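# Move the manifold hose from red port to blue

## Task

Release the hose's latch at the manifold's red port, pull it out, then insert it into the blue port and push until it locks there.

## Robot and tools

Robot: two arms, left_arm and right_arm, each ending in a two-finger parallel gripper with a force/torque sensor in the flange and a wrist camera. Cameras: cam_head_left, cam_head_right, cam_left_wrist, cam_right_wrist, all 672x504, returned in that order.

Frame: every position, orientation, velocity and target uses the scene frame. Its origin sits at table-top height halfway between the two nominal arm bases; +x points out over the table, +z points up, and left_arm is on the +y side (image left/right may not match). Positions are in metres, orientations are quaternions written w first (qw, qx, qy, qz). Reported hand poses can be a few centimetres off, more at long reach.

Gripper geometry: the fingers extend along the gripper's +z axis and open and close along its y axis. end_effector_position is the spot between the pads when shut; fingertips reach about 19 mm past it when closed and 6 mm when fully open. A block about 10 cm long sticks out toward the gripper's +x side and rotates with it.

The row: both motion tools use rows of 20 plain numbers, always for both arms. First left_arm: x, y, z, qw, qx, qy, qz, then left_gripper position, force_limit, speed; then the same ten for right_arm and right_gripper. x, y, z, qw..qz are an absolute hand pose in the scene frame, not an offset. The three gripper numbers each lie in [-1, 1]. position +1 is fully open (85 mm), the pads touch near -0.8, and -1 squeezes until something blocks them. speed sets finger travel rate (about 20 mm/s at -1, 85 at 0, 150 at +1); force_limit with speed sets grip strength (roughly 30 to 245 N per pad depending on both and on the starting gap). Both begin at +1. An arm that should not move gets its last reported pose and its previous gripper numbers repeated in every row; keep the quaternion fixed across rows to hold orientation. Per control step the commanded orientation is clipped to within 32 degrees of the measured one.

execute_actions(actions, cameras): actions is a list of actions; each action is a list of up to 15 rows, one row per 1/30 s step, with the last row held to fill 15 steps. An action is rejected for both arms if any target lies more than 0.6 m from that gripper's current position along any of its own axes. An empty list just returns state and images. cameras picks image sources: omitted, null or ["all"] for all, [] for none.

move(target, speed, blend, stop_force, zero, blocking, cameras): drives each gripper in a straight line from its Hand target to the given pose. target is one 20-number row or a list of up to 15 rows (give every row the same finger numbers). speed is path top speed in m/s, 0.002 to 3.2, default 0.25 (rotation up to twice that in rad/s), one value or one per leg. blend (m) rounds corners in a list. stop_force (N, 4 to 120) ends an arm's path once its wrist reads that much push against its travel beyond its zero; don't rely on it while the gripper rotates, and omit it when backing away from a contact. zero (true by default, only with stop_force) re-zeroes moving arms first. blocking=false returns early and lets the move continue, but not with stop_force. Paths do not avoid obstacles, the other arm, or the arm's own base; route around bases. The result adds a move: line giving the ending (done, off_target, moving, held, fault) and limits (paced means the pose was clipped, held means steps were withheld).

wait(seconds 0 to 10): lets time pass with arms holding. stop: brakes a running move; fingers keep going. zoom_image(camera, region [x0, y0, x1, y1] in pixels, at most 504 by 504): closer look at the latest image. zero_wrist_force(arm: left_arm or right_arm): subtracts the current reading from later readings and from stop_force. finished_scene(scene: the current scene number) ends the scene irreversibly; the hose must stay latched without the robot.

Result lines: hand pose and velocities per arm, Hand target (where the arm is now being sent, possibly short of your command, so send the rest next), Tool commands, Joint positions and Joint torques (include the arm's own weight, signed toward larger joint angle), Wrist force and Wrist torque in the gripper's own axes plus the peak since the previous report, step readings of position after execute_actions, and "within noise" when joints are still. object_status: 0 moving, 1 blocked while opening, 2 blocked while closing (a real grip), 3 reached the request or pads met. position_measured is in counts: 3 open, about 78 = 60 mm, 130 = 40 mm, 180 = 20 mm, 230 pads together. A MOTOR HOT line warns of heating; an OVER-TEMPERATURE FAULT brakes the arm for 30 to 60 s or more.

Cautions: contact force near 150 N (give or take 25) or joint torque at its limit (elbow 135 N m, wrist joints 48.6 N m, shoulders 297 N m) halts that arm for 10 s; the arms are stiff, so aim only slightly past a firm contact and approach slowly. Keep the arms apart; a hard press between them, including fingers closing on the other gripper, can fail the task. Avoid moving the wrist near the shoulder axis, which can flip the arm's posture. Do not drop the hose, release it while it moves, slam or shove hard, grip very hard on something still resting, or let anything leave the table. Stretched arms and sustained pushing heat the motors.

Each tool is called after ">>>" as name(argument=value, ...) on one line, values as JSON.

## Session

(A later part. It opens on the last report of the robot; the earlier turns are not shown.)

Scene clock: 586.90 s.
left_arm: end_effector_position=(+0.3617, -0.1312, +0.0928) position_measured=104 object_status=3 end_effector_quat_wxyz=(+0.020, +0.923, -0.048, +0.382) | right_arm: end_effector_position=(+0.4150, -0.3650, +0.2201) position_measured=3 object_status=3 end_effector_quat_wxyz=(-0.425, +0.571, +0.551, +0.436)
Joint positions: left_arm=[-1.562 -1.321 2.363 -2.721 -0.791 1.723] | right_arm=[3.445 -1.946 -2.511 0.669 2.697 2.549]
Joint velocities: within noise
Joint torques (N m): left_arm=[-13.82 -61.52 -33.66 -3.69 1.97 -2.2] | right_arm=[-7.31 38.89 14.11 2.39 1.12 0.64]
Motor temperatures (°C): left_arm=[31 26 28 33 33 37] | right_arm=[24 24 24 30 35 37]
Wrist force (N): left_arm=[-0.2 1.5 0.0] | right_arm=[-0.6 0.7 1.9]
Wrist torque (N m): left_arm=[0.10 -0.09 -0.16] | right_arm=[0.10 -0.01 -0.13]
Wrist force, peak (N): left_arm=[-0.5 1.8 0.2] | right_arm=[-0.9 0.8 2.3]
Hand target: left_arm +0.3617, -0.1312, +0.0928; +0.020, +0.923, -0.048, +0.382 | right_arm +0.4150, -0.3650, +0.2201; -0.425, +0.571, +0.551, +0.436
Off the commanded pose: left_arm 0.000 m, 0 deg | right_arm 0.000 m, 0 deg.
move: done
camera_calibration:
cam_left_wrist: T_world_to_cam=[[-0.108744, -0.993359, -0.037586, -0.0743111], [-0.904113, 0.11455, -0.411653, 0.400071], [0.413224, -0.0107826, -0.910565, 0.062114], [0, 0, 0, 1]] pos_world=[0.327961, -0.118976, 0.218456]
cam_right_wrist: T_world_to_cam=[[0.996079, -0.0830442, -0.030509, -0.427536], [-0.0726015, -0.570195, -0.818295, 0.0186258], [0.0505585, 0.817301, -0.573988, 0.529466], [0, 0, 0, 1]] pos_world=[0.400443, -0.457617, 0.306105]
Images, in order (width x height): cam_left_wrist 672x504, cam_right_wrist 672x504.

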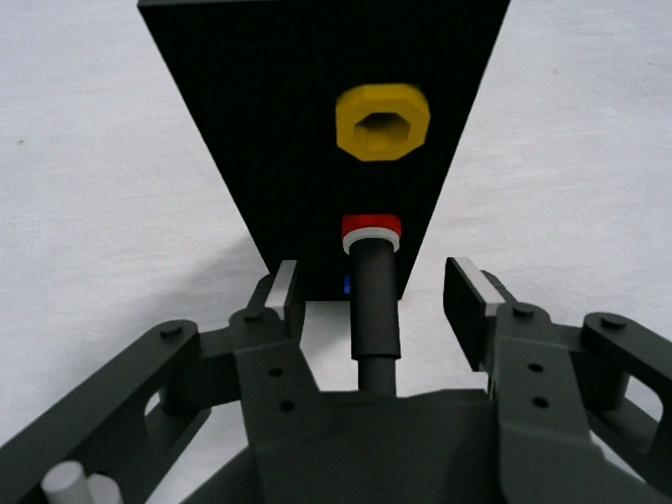

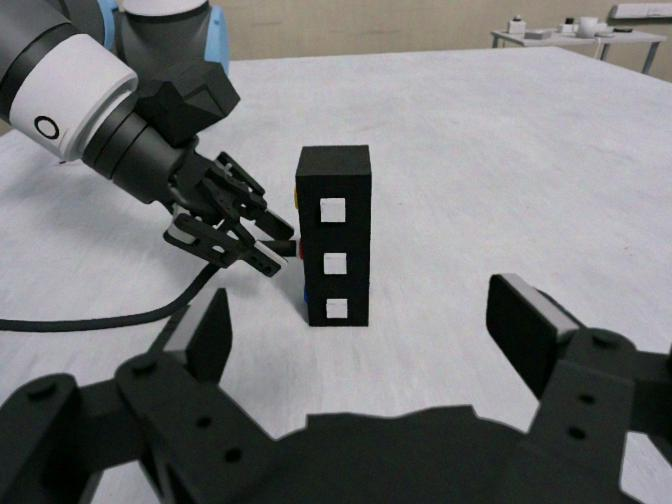

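>>> move(target=[0.3617, -0.1312, 0.0928, 0.02003, 0.92261, -0.04836, 0.38216, -1, -0.5, -1, 0.4150, -0.3650, 0.2201, -0.425, 0.571, 0.551, 0.436, 1, 1, 1], speed=0.04, cameras=["cam_left_wrist", "cam_right_wrist"])

>>> zoom_image(camera="cam_right_wrist", region=[190, 170, 350, 340])

>>> zoom_image(camera="cam_left_wrist", region=[260, 180, 480, 400])

Scene clock: 596.00 s.
left_arm: end_effector_position=(+0.3617, -0.1312, +0.0928) position_measured=192 object_status=0 end_effector_quat_wxyz=(+0.020, +0.923, -0.048, +0.382) | right_arm: end_effector_position=(+0.4150, -0.3650, +0.2201) position_measured=3 object_status=3 end_effector_quat_wxyz=(-0.425, +0.571, +0.551, +0.436)
Joint positions: left_arm=[-1.562 -1.321 2.363 -2.721 -0.791 1.723] | right_arm=[3.445 -1.946 -2.511 0.669 2.697 2.549]
Joint velocities: within noise
Joint torques (N m): left_arm=[-12.51 -60.19 -25.56 -6.95 2.74 -1.79] | right_arm=[-4.45 41.94 15.28 2.57 0.28 -0.01]
Motor temperatures (°C): left_arm=[31 26 28 33 33 37] | right_arm=[24 24 24 30 35 37]
Wrist force (N): left_arm=[-4.8 -11.4 -8.4] | right_arm=[-0.3 1.0 1.9]
Wrist torque (N m): left_arm=[0.36 -0.10 -0.35] | right_arm=[0.15 -0.06 -0.13]
Wrist force, peak (N): left_arm=[-4.3 -11.6 -8.4] | right_arm=[-0.5 0.7 2.4]
Hand target: left_arm +0.3617, -0.1312, +0.0928; +0.020, +0.923, -0.048, +0.382 | right_arm +0.4150, -0.3650, +0.2201; -0.425, +0.571, +0.551, +0.436
Off the commanded pose: left_arm 0.000 m, 0 deg | right_arm 0.000 m, 0 deg.
move: done
camera_calibration:
cam_left_wrist: T_world_to_cam=[[-0.108744, -0.993359, -0.037586, -0.0742117], [-0.904113, 0.11455, -0.411653, 0.400059], [0.413224, -0.0107826, -0.910565, 0.0621151], [0, 0, 0, 1]] pos_world=[0.327961, -0.118876, 0.218456]
cam_right_wrist: T_world_to_cam=[[0.996079, -0.0830442, -0.030509, -0.427536], [-0.0726015, -0.570195, -0.818295, 0.0186258], [0.0505585, 0.817301, -0.573988, 0.529466], [0, 0, 0, 1]] pos_world=[0.400443, -0.457617, 0.306105]
Images, in order (width x height): cam_left_wrist 672x504, cam_right_wrist 672x504.

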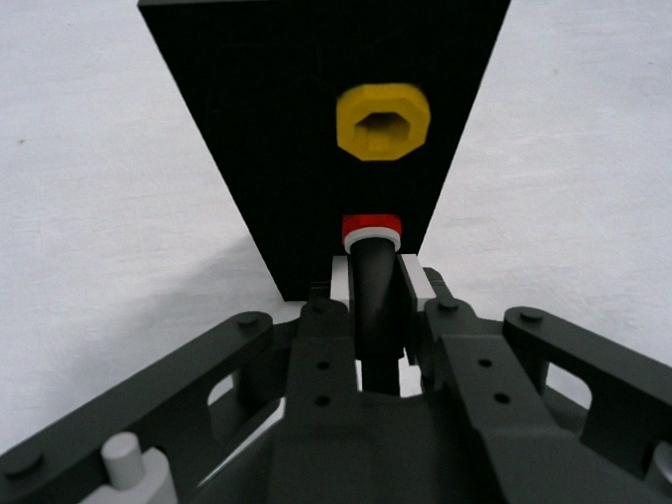

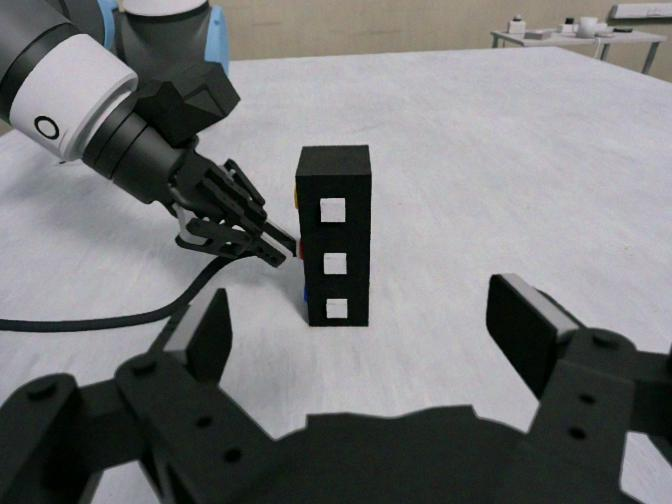

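Scaled by 2.965 from the camera's 672x504 image, which has a finer 960x720 frame.

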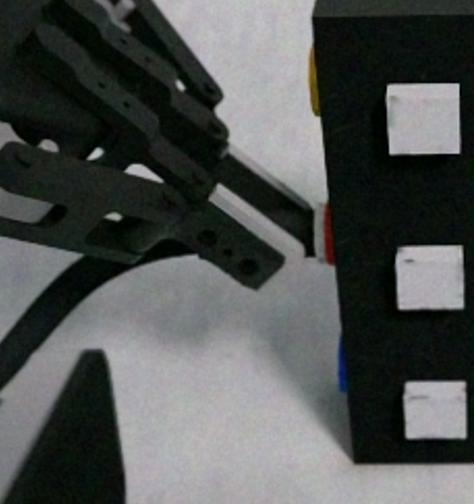

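Scaled by 2.291 from the camera's 672x504 image, which has a finer 960x720 frame.

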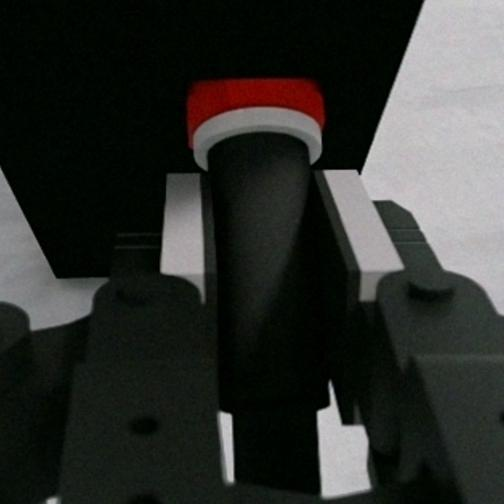

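>>> execute_actions(actions=[], cameras=[])

Scene clock: 600.83 s.
left_arm: end_effector_position=(+0.3617, -0.1312, +0.0928) position_measured=192 object_status=2 end_effector_quat_wxyz=(+0.020, +0.923, -0.048, +0.382) | right_arm: end_effector_position=(+0.4150, -0.3650, +0.2201) position_measured=3 object_status=3 end_effector_quat_wxyz=(-0.425, +0.571, +0.551, +0.436)
Joint positions: left_arm=[-1.562 -1.321 2.363 -2.721 -0.791 1.723] | right_arm=[3.445 -1.946 -2.511 0.669 2.697 2.549]
Joint velocities: within noise
Joint torques (N m): left_arm=[-11.57 -59.57 -39.83 -7.06 2.72 -1.53] | right_arm=[-2.83 42.56 15.23 2.77 0.48 -0.69]
Motor temperatures (°C): left_arm=[31 26 28 33 33 37] | right_arm=[24 24 24 30 35 37]
Wrist force (N): left_arm=[-4.4 -11.0 -8.0] | right_arm=[-0.6 0.7 2.1]
Wrist torque (N m): left_arm=[0.35 -0.12 -0.35] | right_arm=[0.10 0.00 -0.13]
Wrist force, peak (N): left_arm=[-4.4 -11.4 -8.7] | right_arm=[-0.4 0.9 2.3]
Hand target: left_arm +0.3617, -0.1312, +0.0928; +0.020, +0.923, -0.048, +0.382 | right_arm +0.4150, -0.3650, +0.2201; -0.425, +0.571, +0.551, +0.436
Tool commands: left_gripper/position=-1.0 left_gripper/force_limit=-0.5 left_gripper/speed=-1.0 right_gripper/position=+1.0 right_gripper/force_limit=+1.0 right_gripper/speed=+1.0
Off the commanded pose: left_arm 0.000 m, 0 deg | right_arm 0.000 m, 0 deg.
No camera images: "cameras" was empty.

>>> move(target=[0.3615, -0.1308, 0.0929, 0.02003, 0.92261, -0.04836, 0.38216, -1, -0.5, -1, 0.4150, -0.3650, 0.2201, -0.425, 0.571, 0.551, 0.436, 1, 1, 1], speed=0.02, cameras=[])

Scene clock: 611.63 s.
left_arm: end_effector_position=(+0.3615, -0.1308, +0.0929) position_measured=192 object_status=2 end_effector_quat_wxyz=(+0.020, +0.923, -0.048, +0.382) | right_arm: end_effector_position=(+0.4150, -0.3650, +0.2201) position_measured=3 object_status=3 end_effector_quat_wxyz=(-0.425, +0.571, +0.551, +0.436)
Joint positions: left_arm=[-1.562 -1.321 2.364 -2.721 -0.791 1.723] | right_arm=[3.445 -1.946 -2.511 0.669 2.697 2.549]
Joint velocities: within noise
Joint torques (N m): left_arm=[-19.92 -61.97 -19.9 -4.29 3.04 -1.94] | right_arm=[-1.38 44.07 16.13 3.05 0.48 -1.02]
Motor temperatures (°C): left_arm=[31 26 28 33 33 37] | right_arm=[24 24 24 30 35 37]
Wrist force (N): left_arm=[3.2 -2.6 8.3] | right_arm=[-0.2 0.9 1.9]
Wrist torque (N m): left_arm=[0.09 -0.06 -0.18] | right_arm=[0.13 -0.06 -0.14]
Wrist force, peak (N): left_arm=[-4.2 -11.2 -8.7] | right_arm=[-0.5 0.6 2.5]
Hand target: left_arm +0.3615, -0.1308, +0.0929; +0.020, +0.923, -0.048, +0.382 | right_arm +0.4150, -0.3650, +0.2201; -0.425, +0.571, +0.551, +0.436
Off the commanded pose: left_arm 0.000 m, 0 deg | right_arm 0.000 m, 0 deg.
move: done
No camera images: "cameras" was empty.

>>> move(target=[0.3616, -0.1307, 0.0929, 0.02003, 0.92261, -0.04836, 0.38216, -1, -0.5, -1, 0.4112, -0.2193, 0.0920, -0.28279, 0.67352, 0.60644, 0.31407, -1, -1, 0], speed=0.12)

>>> zoom_image(camera="cam_right_wrist", region=[180, 60, 480, 360])

Scene clock: 638.07 s.
left_arm: end_effector_position=(+0.3616, -0.1307, +0.0929) position_measured=192 object_status=2 end_effector_quat_wxyz=(+0.020, +0.923, -0.048, +0.382) | right_arm: end_effector_position=(+0.4112, -0.2193, +0.0920) position_measured=232 object_status=3 end_effector_quat_wxyz=(-0.283, +0.674, +0.606, +0.314)
Joint positions: left_arm=[-1.562 -1.321 2.364 -2.721 -0.791 1.723] | right_arm=[3.856 -1.955 -2.509 0.482 2.102 2.627]
Joint velocities: within noise
Joint torques (N m): left_arm=[9.79 -62.96 -19.08 -7.46 -0.05 1.77] | right_arm=[14.06 66.77 10.38 3.85 -0.56 -3.78]
Motor temperatures (°C): left_arm=[31 26 28 32 33 37] | right_arm=[24 24 24 30 35 37]
Wrist force (N): left_arm=[0.8 -1.1 5.8] | right_arm=[0.2 0.6 2.2]
Wrist torque (N m): left_arm=[-0.03 -0.09 -0.15] | right_arm=[0.13 -0.05 -0.19]
Wrist force, peak (N): left_arm=[3.8 -2.7 9.5] | right_arm=[0.8 0.3 4.1]
Hand target: left_arm +0.3616, -0.1307, +0.0929; +0.020, +0.923, -0.048, +0.382 | right_arm +0.4112, -0.2193, +0.0920; -0.283, +0.674, +0.606, +0.314
Off the commanded pose: left_arm 0.000 m, 0 deg | right_arm 0.000 m, 0 deg.
move: done
camera_calibration:
cam_left_wrist: T_world_to_cam=[[-0.108744, -0.993359, -0.037586, -0.0738215], [-0.904113, 0.11455, -0.411653, 0.399964], [0.413224, -0.0107826, -0.910565, 0.0622518], [0, 0, 0, 1]] pos_world=[0.327861, -0.118476, 0.218556]
cam_right_wrist: T_world_to_cam=[[0.986897, -0.161343, -0.00167585, -0.43164], [-0.140546, -0.854492, -0.50009, -0.0670899], [0.0792541, 0.493773, -0.865972, 0.281137], [0, 0, 0, 1]] pos_world=[0.394274, -0.265788, 0.209182]

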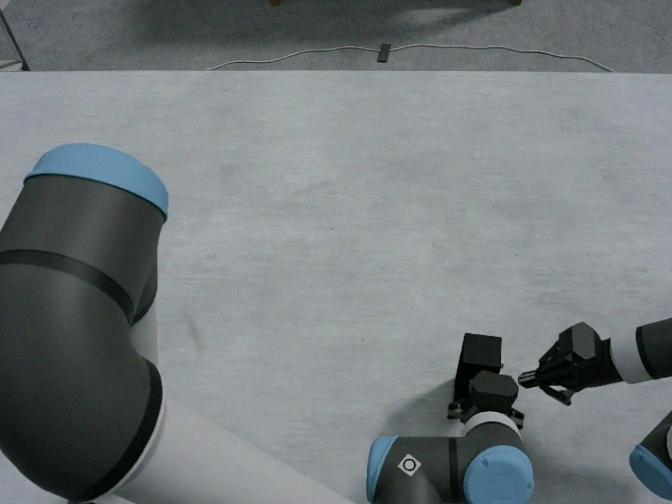

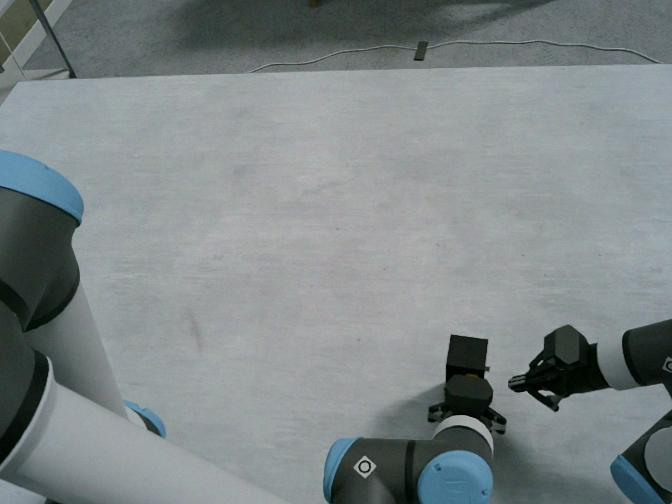

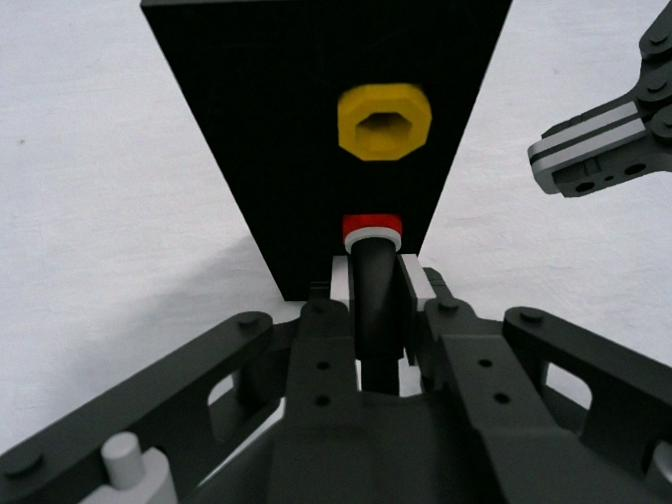

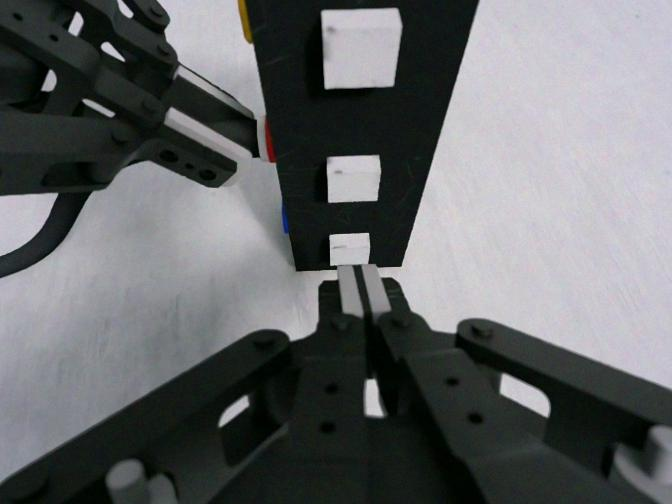

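Scaled by 1.680 from the camera's 672x504 image, which has a finer 960x720 frame.

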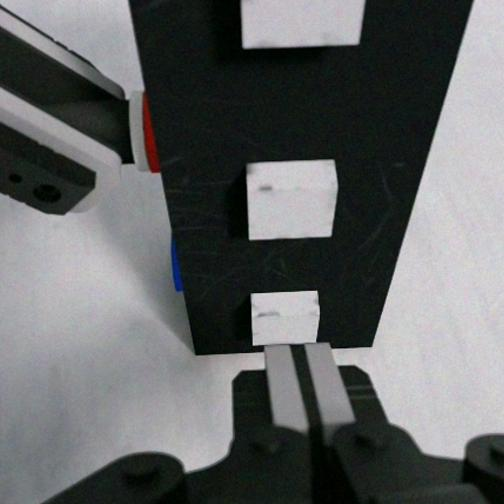

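>>> zoom_image(camera="cam_right_wrist", region=[290, 140, 420, 290])

>>> zoom_image(camera="cam_left_wrist", region=[380, 0, 672, 220])

Scaled by 3.360 from the camera's 672x504 image, which has a finer 960x720 frame.

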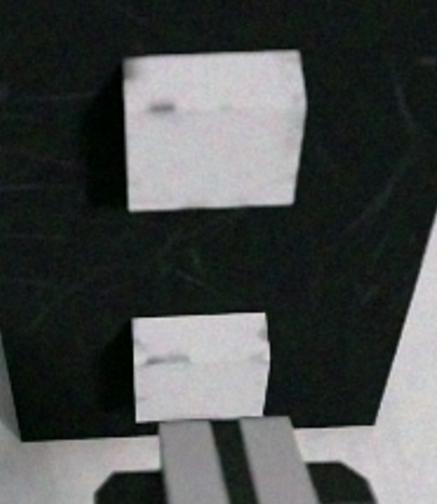

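Scaled by 1.726 from the camera's 672x504 image, which has a finer 960x720 frame.

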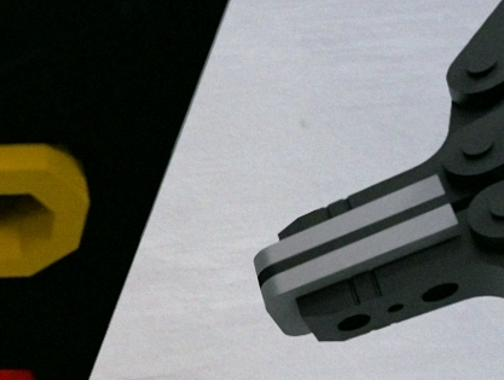

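>>> move(target=[0.3616, -0.1307, 0.0929, 0.02003, 0.92261, -0.04836, 0.38216, -1, -0.5, -1, 0.4146, -0.1935, 0.0885, -0.28279, 0.67352, 0.60644, 0.31407, -1, -1, 0], speed=0.05, stop_force=8, cameras=["cam_left_wrist", "cam_right_wrist", "cam_head_right"])

>>> zoom_image(camera="cam_right_wrist", region=[240, 100, 450, 310])

>>> zoom_image(camera="cam_left_wrist", region=[330, 100, 580, 320])

Scene clock: 689.97 s.
left_arm: end_effector_position=(+0.3616, -0.1307, +0.0929) position_measured=192 object_status=2 end_effector_quat_wxyz=(+0.020, +0.923, -0.048, +0.382) | right_arm: end_effector_position=(+0.4146, -0.1935, +0.0885) position_measured=232 object_status=3 end_effector_quat_wxyz=(-0.283, +0.674, +0.606, +0.314)
Joint positions: left_arm=[-1.562 -1.321 2.364 -2.721 -0.791 1.723] | right_arm=[3.891 -1.978 -2.482 0.493 2.078 2.657]
Joint velocities: within noise
Joint torques (N m): left_arm=[10.48 -61.97 -22.16 -4.52 0.06 1.03] | right_arm=[-16.28 69.27 12.08 3.35 4.7 -3.74]
Motor temperatures (°C): left_arm=[31 26 28 32 33 37] | right_arm=[24 24 24 30 35 37]
Wrist force (N): left_arm=[0.8 -0.9 5.6] | right_arm=[0.4 0.3 2.7]
Wrist torque (N m): left_arm=[-0.05 -0.10 -0.14] | right_arm=[0.06 -0.09 -0.11]
Wrist force, peak (N): left_arm=[0.7 -1.1 6.3] | right_arm=[1.2 0.3 3.6]
Hand target: left_arm +0.3616, -0.1307, +0.0929; +0.020, +0.923, -0.048, +0.382 | right_arm +0.4146, -0.1935, +0.0885; -0.283, +0.674, +0.606, +0.314
Off the commanded pose: left_arm 0.000 m, 0 deg | right_arm 0.000 m, 0 deg.
move: done
camera_calibration:
cam_left_wrist: T_world_to_cam=[[-0.108744, -0.993359, -0.037586, -0.0738215], [-0.904113, 0.11455, -0.411653, 0.399964], [0.413224, -0.0107826, -0.910565, 0.0622518], [0, 0, 0, 1]] pos_world=[0.327861, -0.118476, 0.218556]
cam_right_wrist: T_world_to_cam=[[0.986902, -0.161315, -0.00152727, -0.430767], [-0.140454, -0.854543, -0.500028, -0.0463925], [0.0793569, 0.493693, -0.866008, 0.265053], [0, 0, 0, 1]] pos_world=[0.397575, -0.239988, 0.205682]
Images, in order (width x height): cam_head_right 672x504, cam_left_wrist 672x504, cam_right_wrist 672x504.

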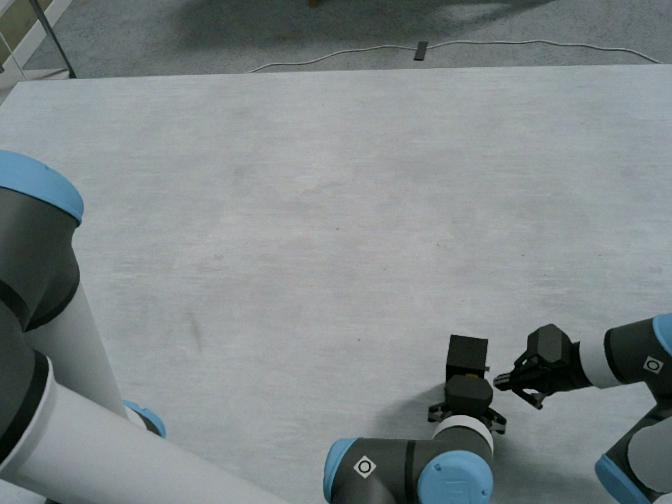

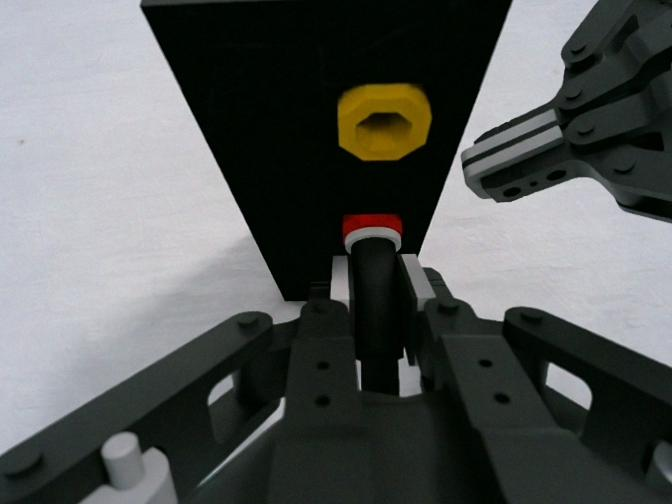

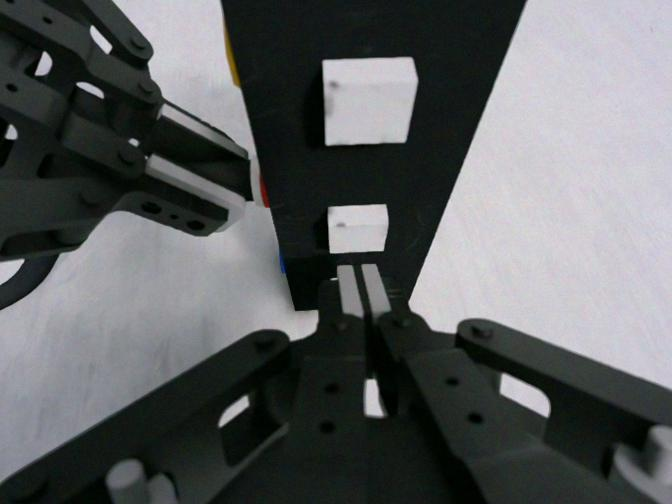

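Scaled by 2.400 from the camera's 672x504 image, which has a finer 960x720 frame.

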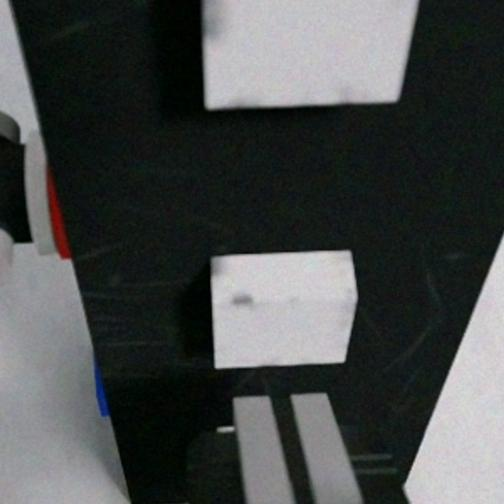

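Scaled by 2.016 from the camera's 672x504 image, which has a finer 960x720 frame.

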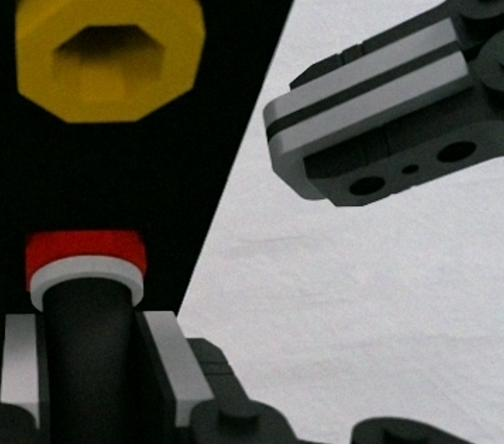

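>>> move(target=[[0.3616, -0.1307, 0.0929, 0.02003, 0.92261, -0.04836, 0.38216, -1, -0.5, -1, 0.4146, -0.1935, 0.0830, -0.28279, 0.67352, 0.60644, 0.31407, -1, -1, 0], [0.3616, -0.1307, 0.0929, 0.02003, 0.92261, -0.04836, 0.38216, -1, -0.5, -1, 0.4171, -0.1695, 0.0830, -0.28279, 0.67352, 0.60644, 0.31407, -1, -1, 0]], speed=[0.03, 0.01], stop_force=6, cameras=["cam_left_wrist", "cam_right_wrist"])

>>> zoom_image(camera="cam_right_wrist", region=[240, 100, 450, 310])

>>> zoom_image(camera="cam_left_wrist", region=[330, 100, 580, 320])

Scene clock: 720.83 s.
left_arm: end_effector_position=(+0.3616, -0.1307, +0.0929) position_measured=192 object_status=2 end_effector_quat_wxyz=(+0.020, +0.923, -0.048, +0.382) | right_arm: end_effector_position=(+0.4155, -0.1843, +0.0830) position_measured=232 object_status=3 end_effector_quat_wxyz=(-0.283, +0.674, +0.606, +0.314)
Joint positions: left_arm=[-1.562 -1.321 2.364 -2.721 -0.791 1.723] | right_arm=[3.904 -1.997 -2.473 0.507 2.07 2.667]
Joint velocities: within noise
Joint torques (N m): left_arm=[9.32 -60.94 -26.58 -5.12 -0.09 -0.04] | right_arm=[-14.34 72.5 14.66 5.64 5.08 -3.74]
Motor temperatures (°C): left_arm=[30 26 28 32 33 37] | right_arm=[24 24 24 30 35 37]
Wrist force (N): left_arm=[1.0 -0.8 4.8] | right_arm=[-2.7 0.4 1.0]
Wrist torque (N m): left_arm=[-0.01 -0.14 -0.14] | right_arm=[0.08 -0.16 -0.09]
Wrist force, peak (N): left_arm=[0.4 -0.9 6.1] | right_arm=[-6.2 0.7 -11.5]
Hand target: left_arm +0.3616, -0.1307, +0.0929; +0.020, +0.923, -0.048, +0.382 | right_arm +0.4156, -0.1843, +0.0830; -0.283, +0.674, +0.606, +0.314
Off the commanded pose: left_arm 0.000 m, 0 deg | right_arm 0.015 m, 0 deg.
move: contact (right_arm); path passed 1 of 2 targets
camera_calibration:
cam_left_wrist: T_world_to_cam=[[-0.108744, -0.993359, -0.037586, -0.0738215], [-0.904113, 0.11455, -0.411653, 0.399964], [0.413224, -0.0107826, -0.910565, 0.0622518], [0, 0, 0, 1]] pos_world=[0.327861, -0.118476, 0.218556]
cam_right_wrist: T_world_to_cam=[[0.986908, -0.161274, -0.00159896, -0.430257], [-0.140462, -0.854593, -0.499942, -0.0411661], [0.0792613, 0.493621, -0.866058, 0.2557], [0, 0, 0, 1]] pos_world=[0.398574, -0.230789, 0.200183]
Images, in order (width x height): cam_left_wrist 672x504, cam_right_wrist 672x504.

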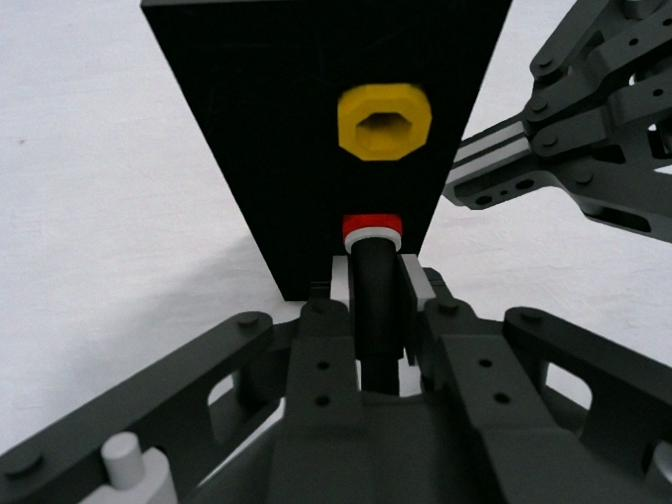

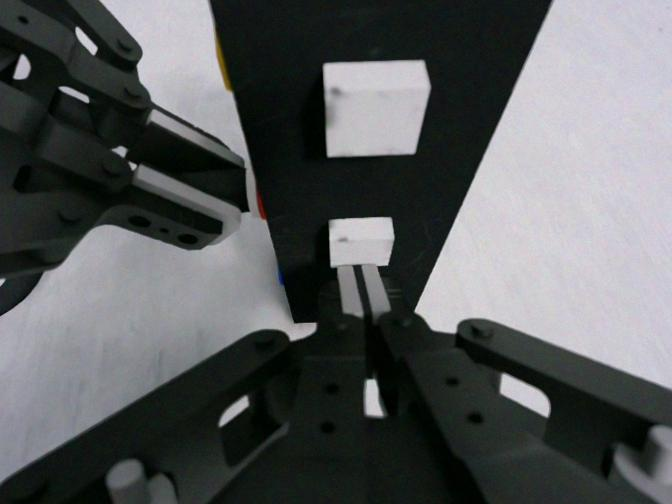

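Scaled by 2.400 from the camera's 672x504 image, which has a finer 960x720 frame.

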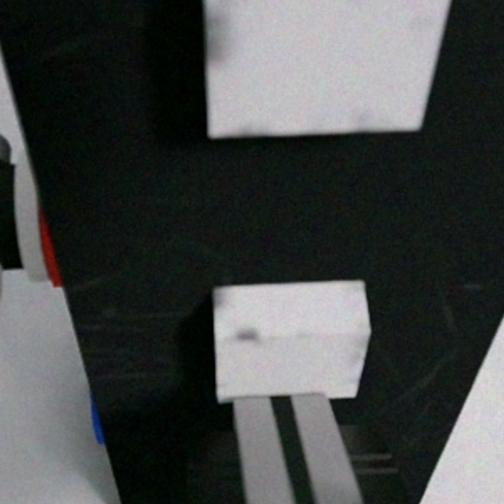

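Scaled by 2.016 from the camera's 672x504 image, which has a finer 960x720 frame.

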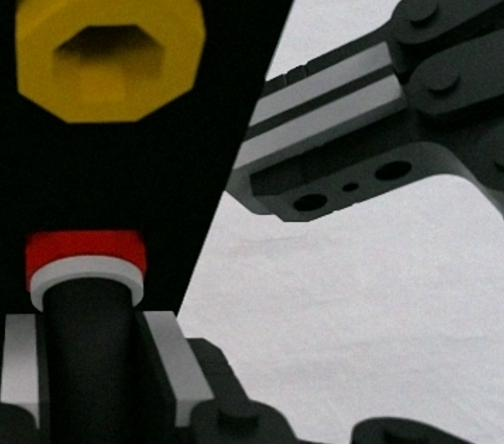

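>>> move(target=[[0.3616, -0.1307, 0.0929, 0.02003, 0.92261, -0.04836, 0.38216, -1, -0.5, -1, 0.4150, -0.1895, 0.0850, -0.28279, 0.67352, 0.60644, 0.31407, -1, -1, 0], [0.3616, -0.1307, 0.0929, 0.02003, 0.92261, -0.04836, 0.38216, -1, -0.5, -1, 0.4150, -0.1900, 0.0900, -0.28279, 0.67352, 0.60644, 0.31407, -1, -1, 0]], speed=[0.03, 0.03], cameras=[])

>>> move(target=[0.3616, -0.1307, 0.0929, 0.02003, 0.92261, -0.04836, 0.38216, -1, -0.5, -1, 0.4171, -0.1700, 0.0900, -0.28279, 0.67352, 0.60644, 0.31407, -1, -1, 0], speed=0.008, stop_force=6, cameras=["cam_left_wrist", "cam_right_wrist"])

>>> zoom_image(camera="cam_right_wrist", region=[240, 100, 450, 310])

Scene clock: 746.77 s.
left_arm: end_effector_position=(+0.3616, -0.1307, +0.0929) position_measured=192 object_status=2 end_effector_quat_wxyz=(+0.020, +0.923, -0.048, +0.382) | right_arm: end_effector_position=(+0.4150, -0.1900, +0.0901) position_measured=232 object_status=3 end_effector_quat_wxyz=(-0.283, +0.674, +0.606, +0.314) end_effector_velocity=(+0.000, +0.001, -0.001) end_effector_angular_velocity=(+0.001, -0.001, +0.002)
Joint positions: left_arm=[-1.562 -1.321 2.364 -2.721 -0.791 1.723] | right_arm=[3.896 -1.976 -2.479 0.488 2.075 2.661]
Joint velocities: left_arm=[within noise] | right_arm=[0.001 -0.004 0 0.005 0 0]
Joint torques (N m): left_arm=[9.19 -59.96 -29.32 -7.42 0.01 -0.74] | right_arm=[-11.49 40.31 19.23 6.91 4.26 -3.54]
Motor temperatures (°C): left_arm=[30 26 27 32 33 37] | right_arm=[24 24 24 30 35 37]
Wrist force (N): left_arm=[0.7 -0.8 4.2] | right_arm=[0.3 0.7 2.8]
Wrist torque (N m): left_arm=[-0.01 -0.06 -0.14] | right_arm=[0.12 -0.07 -0.10]
Wrist force, peak (N): left_arm=[0.3 -1.0 5.0] | right_arm=[-3.9 0.4 0.3]
Hand target: left_arm +0.3616, -0.1307, +0.0929; +0.020, +0.923, -0.048, +0.382 | right_arm +0.4150, -0.1900, +0.0900; -0.283, +0.674, +0.606, +0.314
Off the commanded pose: left_arm 0.000 m, 0 deg | right_arm 0.000 m, 0 deg.
move: done
No camera images: "cameras" was empty.

Scene clock: 748.63 s.
left_arm: end_effector_position=(+0.3616, -0.1307, +0.0929) position_measured=192 object_status=2 end_effector_quat_wxyz=(+0.020, +0.923, -0.048, +0.382) | right_arm: end_effector_position=(+0.4156, -0.1845, +0.0900) position_measured=232 object_status=3 end_effector_quat_wxyz=(-0.283, +0.674, +0.606, +0.314)
Joint positions: left_arm=[-1.562 -1.321 2.364 -2.721 -0.791 1.723] | right_arm=[3.903 -1.979 -2.473 0.489 2.07 2.667]
Joint velocities: within noise
Joint torques (N m): left_arm=[8.71 -60.67 -30.76 -7.17 -0.14 -1.24] | right_arm=[-14.95 70.76 15.26 4.56 4.47 -3.85]
Motor temperatures (°C): left_arm=[30 26 27 32 33 37] | right_arm=[24 24 24 29 35 37]
Wrist force (N): left_arm=[1.1 -1.2 4.0] | right_arm=[-2.4 -0.5 -0.1]
Wrist torque (N m): left_arm=[-0.05 -0.09 -0.13] | right_arm=[0.17 -0.06 -0.10]
Wrist force, peak (N): left_arm=[0.5 -3.0 4.2] | right_arm=[-5.9 -0.1 -11.6]
Hand target: left_arm +0.3616, -0.1307, +0.0929; +0.020, +0.923, -0.048, +0.382 | right_arm +0.4156, -0.1845, +0.0900; -0.283, +0.674, +0.606, +0.314
Off the commanded pose: left_arm 0.000 m, 0 deg | right_arm 0.015 m, 0 deg.
move: contact (right_arm)
camera_calibration:
cam_left_wrist: T_world_to_cam=[[-0.108744, -0.993359, -0.037586, -0.0738215], [-0.904113, 0.11455, -0.411653, 0.399964], [0.413224, -0.0107826, -0.910565, 0.0622518], [0, 0, 0, 1]] pos_world=[0.327861, -0.118476, 0.218556]
cam_right_wrist: T_world_to_cam=[[0.986902, -0.161315, -0.00152718, -0.430283], [-0.140454, -0.854543, -0.500028, -0.0376757], [0.0793569, 0.493693, -0.866008, 0.261866], [0, 0, 0, 1]] pos_world=[0.398575, -0.230888, 0.207282]
Images, in order (width x height): cam_left_wrist 672x504, cam_right_wrist 672x504.

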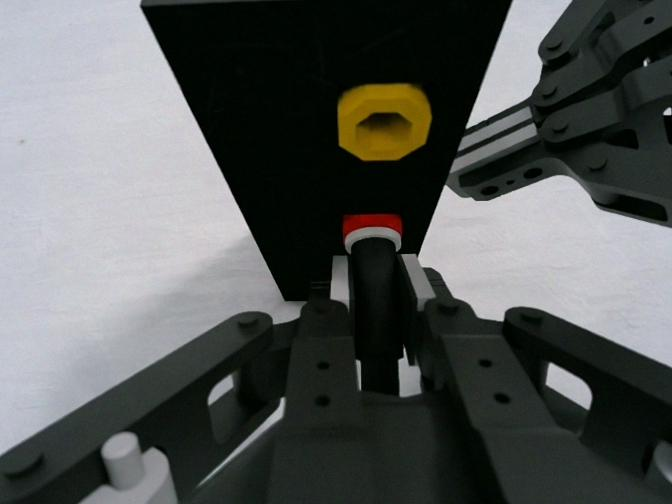

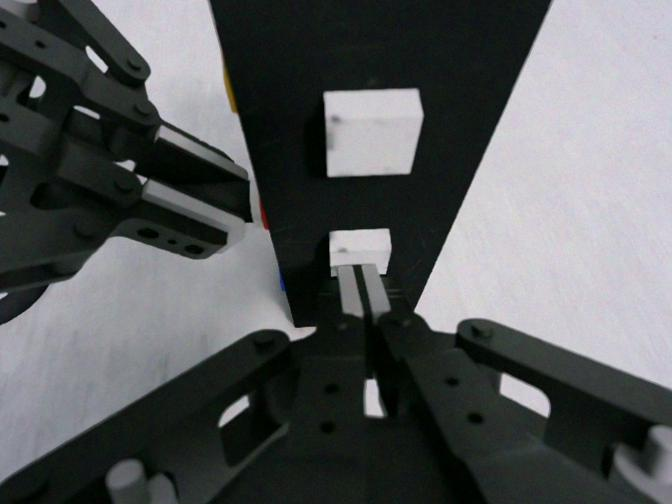

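Scaled by 2.400 from the camera's 672x504 image, which has a finer 960x720 frame.

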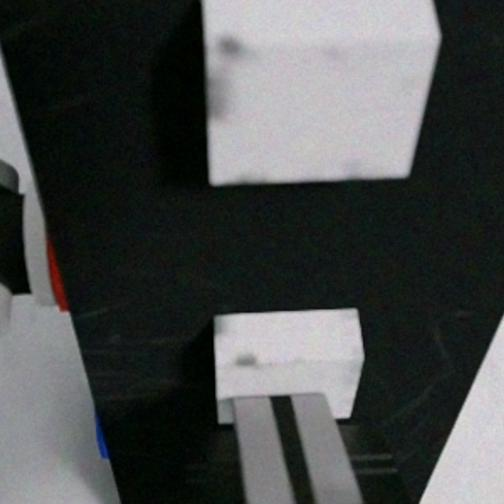

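>>> move(target=[0.3616, -0.1307, 0.0929, 0.02003, 0.92261, -0.04836, 0.38216, -1, -0.5, -1, 0.4168, -0.1730, 0.0900, -0.28279, 0.67352, 0.60644, 0.31407, -1, -1, 0], speed=0.006, stop_force=20, cameras=["cam_left_wrist", "cam_right_wrist"])

>>> zoom_image(camera="cam_right_wrist", region=[240, 100, 450, 310])

Scene clock: 756.67 s.
left_arm: end_effector_position=(+0.3616, -0.1307, +0.0929) position_measured=192 object_status=2 end_effector_quat_wxyz=(+0.020, +0.923, -0.048, +0.382) | right_arm: end_effector_position=(+0.4159, -0.1814, +0.0900) position_measured=232 object_status=3 end_effector_quat_wxyz=(-0.283, +0.674, +0.606, +0.314)
Joint positions: left_arm=[-1.562 -1.321 2.364 -2.721 -0.791 1.723] | right_arm=[3.907 -1.981 -2.469 0.489 2.067 2.67]
Joint velocities: within noise
Joint torques (N m): left_arm=[7.57 -58.84 -34.36 -7.02 7.04 -1.79] | right_arm=[-3.67 65.42 26 6.43 5.78 -3.11]
Motor temperatures (°C): left_arm=[30 26 27 32 33 37] | right_arm=[24 24 24 29 35 37]
Wrist force (N): left_arm=[-9.8 -3.1 -9.8] | right_arm=[-12.2 -0.7 -25.6]
Wrist torque (N m): left_arm=[-0.04 -0.22 -0.18] | right_arm=[0.12 -0.10 -0.10]
Wrist force, peak (N): left_arm=[-10.6 -2.9 -10.0] | right_arm=[-15.2 1.9 -35.3]
Hand target: left_arm +0.3616, -0.1307, +0.0929; +0.020, +0.923, -0.048, +0.382 | right_arm +0.4159, -0.1814, +0.0900; -0.283, +0.674, +0.606, +0.314
Off the commanded pose: left_arm 0.000 m, 0 deg | right_arm 0.008 m, 0 deg.
move: contact (right_arm)
camera_calibration:
cam_left_wrist: T_world_to_cam=[[-0.108744, -0.993359, -0.037586, -0.0738215], [-0.904113, 0.11455, -0.411653, 0.399964], [0.413224, -0.0107826, -0.910565, 0.0622518], [0, 0, 0, 1]] pos_world=[0.327861, -0.118476, 0.218556]
cam_right_wrist: T_world_to_cam=[[0.986902, -0.161315, -0.00152718, -0.430194], [-0.140454, -0.854543, -0.500028, -0.0350559], [0.0793569, 0.493693, -0.866008, 0.260354], [0, 0, 0, 1]] pos_world=[0.398975, -0.227888, 0.207282]
Images, in order (width x height): cam_left_wrist 672x504, cam_right_wrist 672x504.

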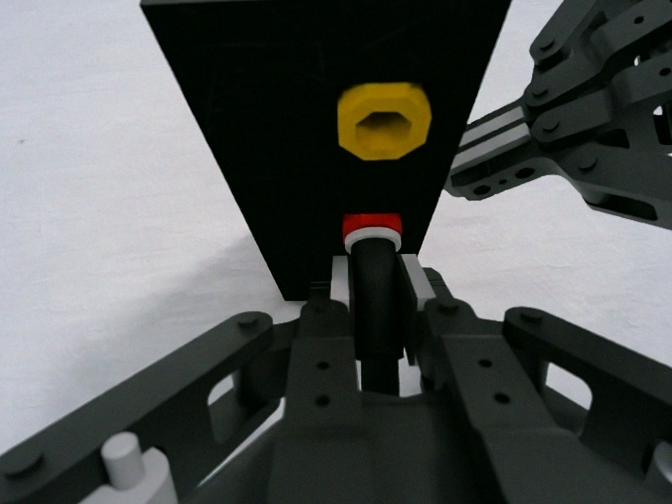

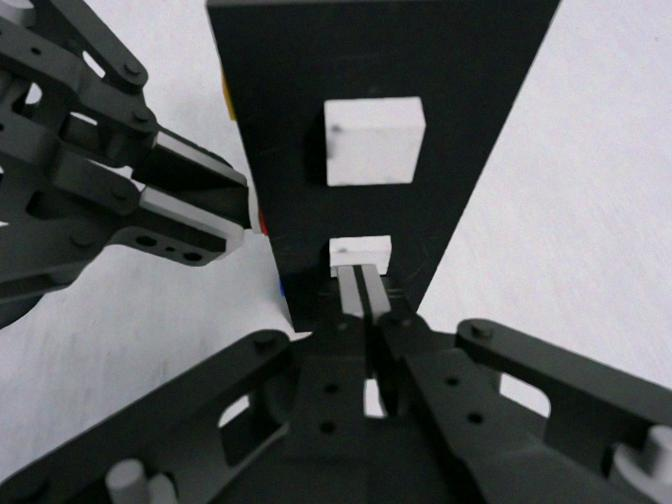

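Scaled by 2.400 from the camera's 672x504 image, which has a finer 960x720 frame.

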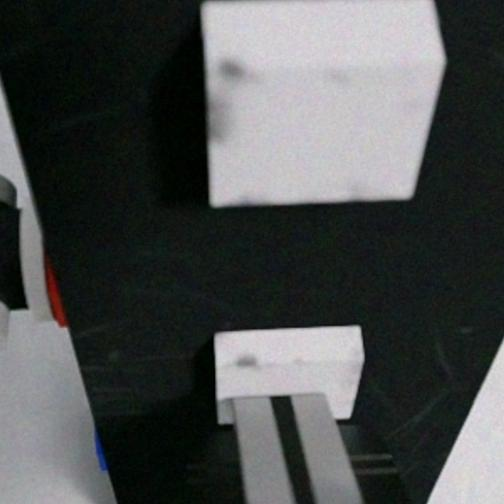

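>>> move(target=[0.3576, -0.1303, 0.0929, 0.02003, 0.92261, -0.04836, 0.38216, -1, -0.5, -1, 0.4159, -0.1814, 0.0900, -0.28279, 0.67352, 0.60644, 0.31407, -1, -1, 0], speed=0.005, stop_force=20, cameras=["cam_left_wrist", "cam_right_wrist"])

>>> zoom_image(camera="cam_left_wrist", region=[260, 180, 480, 400])

Scene clock: 769.13 s.
left_arm: end_effector_position=(+0.3576, -0.1303, +0.0929) position_measured=192 object_status=2 end_effector_quat_wxyz=(+0.020, +0.923, -0.048, +0.382) | right_arm: end_effector_position=(+0.4159, -0.1814, +0.0900) position_measured=232 object_status=3 end_effector_quat_wxyz=(-0.283, +0.674, +0.606, +0.314)
Joint positions: left_arm=[-1.569 -1.325 2.367 -2.713 -0.79 1.713] | right_arm=[3.907 -1.981 -2.469 0.489 2.067 2.67]
Joint velocities: within noise
Joint torques (N m): left_arm=[12.72 -47.53 -25.67 -8.17 5.8 1.85] | right_arm=[20.65 51.98 26.38 3.62 3.45 -2.44]
Motor temperatures (°C): left_arm=[30 26 27 32 33 37] | right_arm=[24 24 24 29 35 37]
Wrist force (N): left_arm=[-7.8 -3.1 -7.4] | right_arm=[-10.4 -0.3 -23.9]
Wrist torque (N m): left_arm=[0.02 -0.19 -0.19] | right_arm=[0.08 -0.18 -0.09]
Wrist force, peak (N): left_arm=[-10.2 -2.9 -10.3] | right_arm=[-12.3 -0.6 -25.2]
Hand target: left_arm +0.3576, -0.1303, +0.0929; +0.020, +0.923, -0.048, +0.382 | right_arm +0.4159, -0.1814, +0.0900; -0.283, +0.674, +0.606, +0.314
Off the commanded pose: left_arm 0.000 m, 0 deg | right_arm 0.000 m, 0 deg.
move: done
camera_calibration:
cam_left_wrist: T_world_to_cam=[[-0.108833, -0.993348, -0.0376275, -0.0738202], [-0.904102, 0.114648, -0.41165, 0.396309], [0.413225, -0.010782, -0.910565, 0.0639088], [0, 0, 0, 1]] pos_world=[0.323861, -0.118076, 0.218556]
cam_right_wrist: T_world_to_cam=[[0.986902, -0.161315, -0.00152718, -0.430194], [-0.140454, -0.854543, -0.500028, -0.0350559], [0.0793569, 0.493693, -0.866008, 0.260354], [0, 0, 0, 1]] pos_world=[0.398975, -0.227888, 0.207282]
Images, in order (width x height): cam_left_wrist 672x504, cam_right_wrist 672x504.

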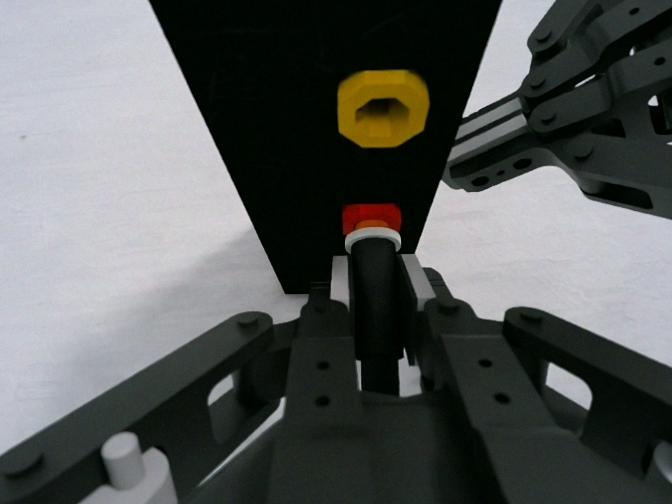

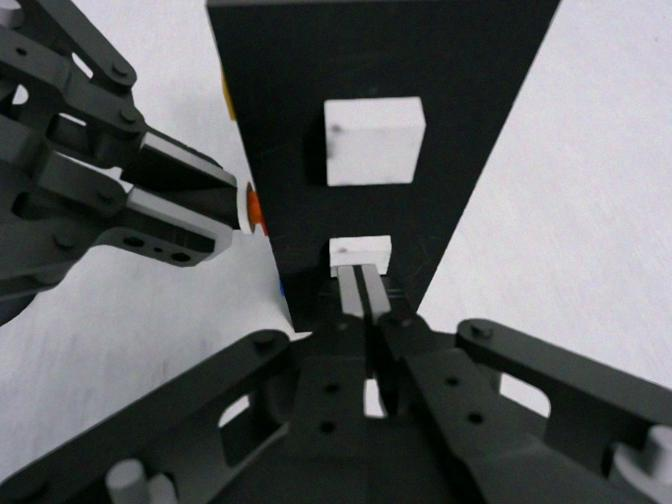

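Scaled by 2.291 from the camera's 672x504 image, which has a finer 960x720 frame.

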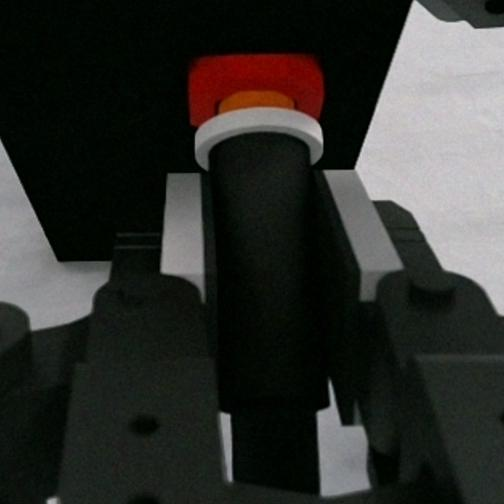

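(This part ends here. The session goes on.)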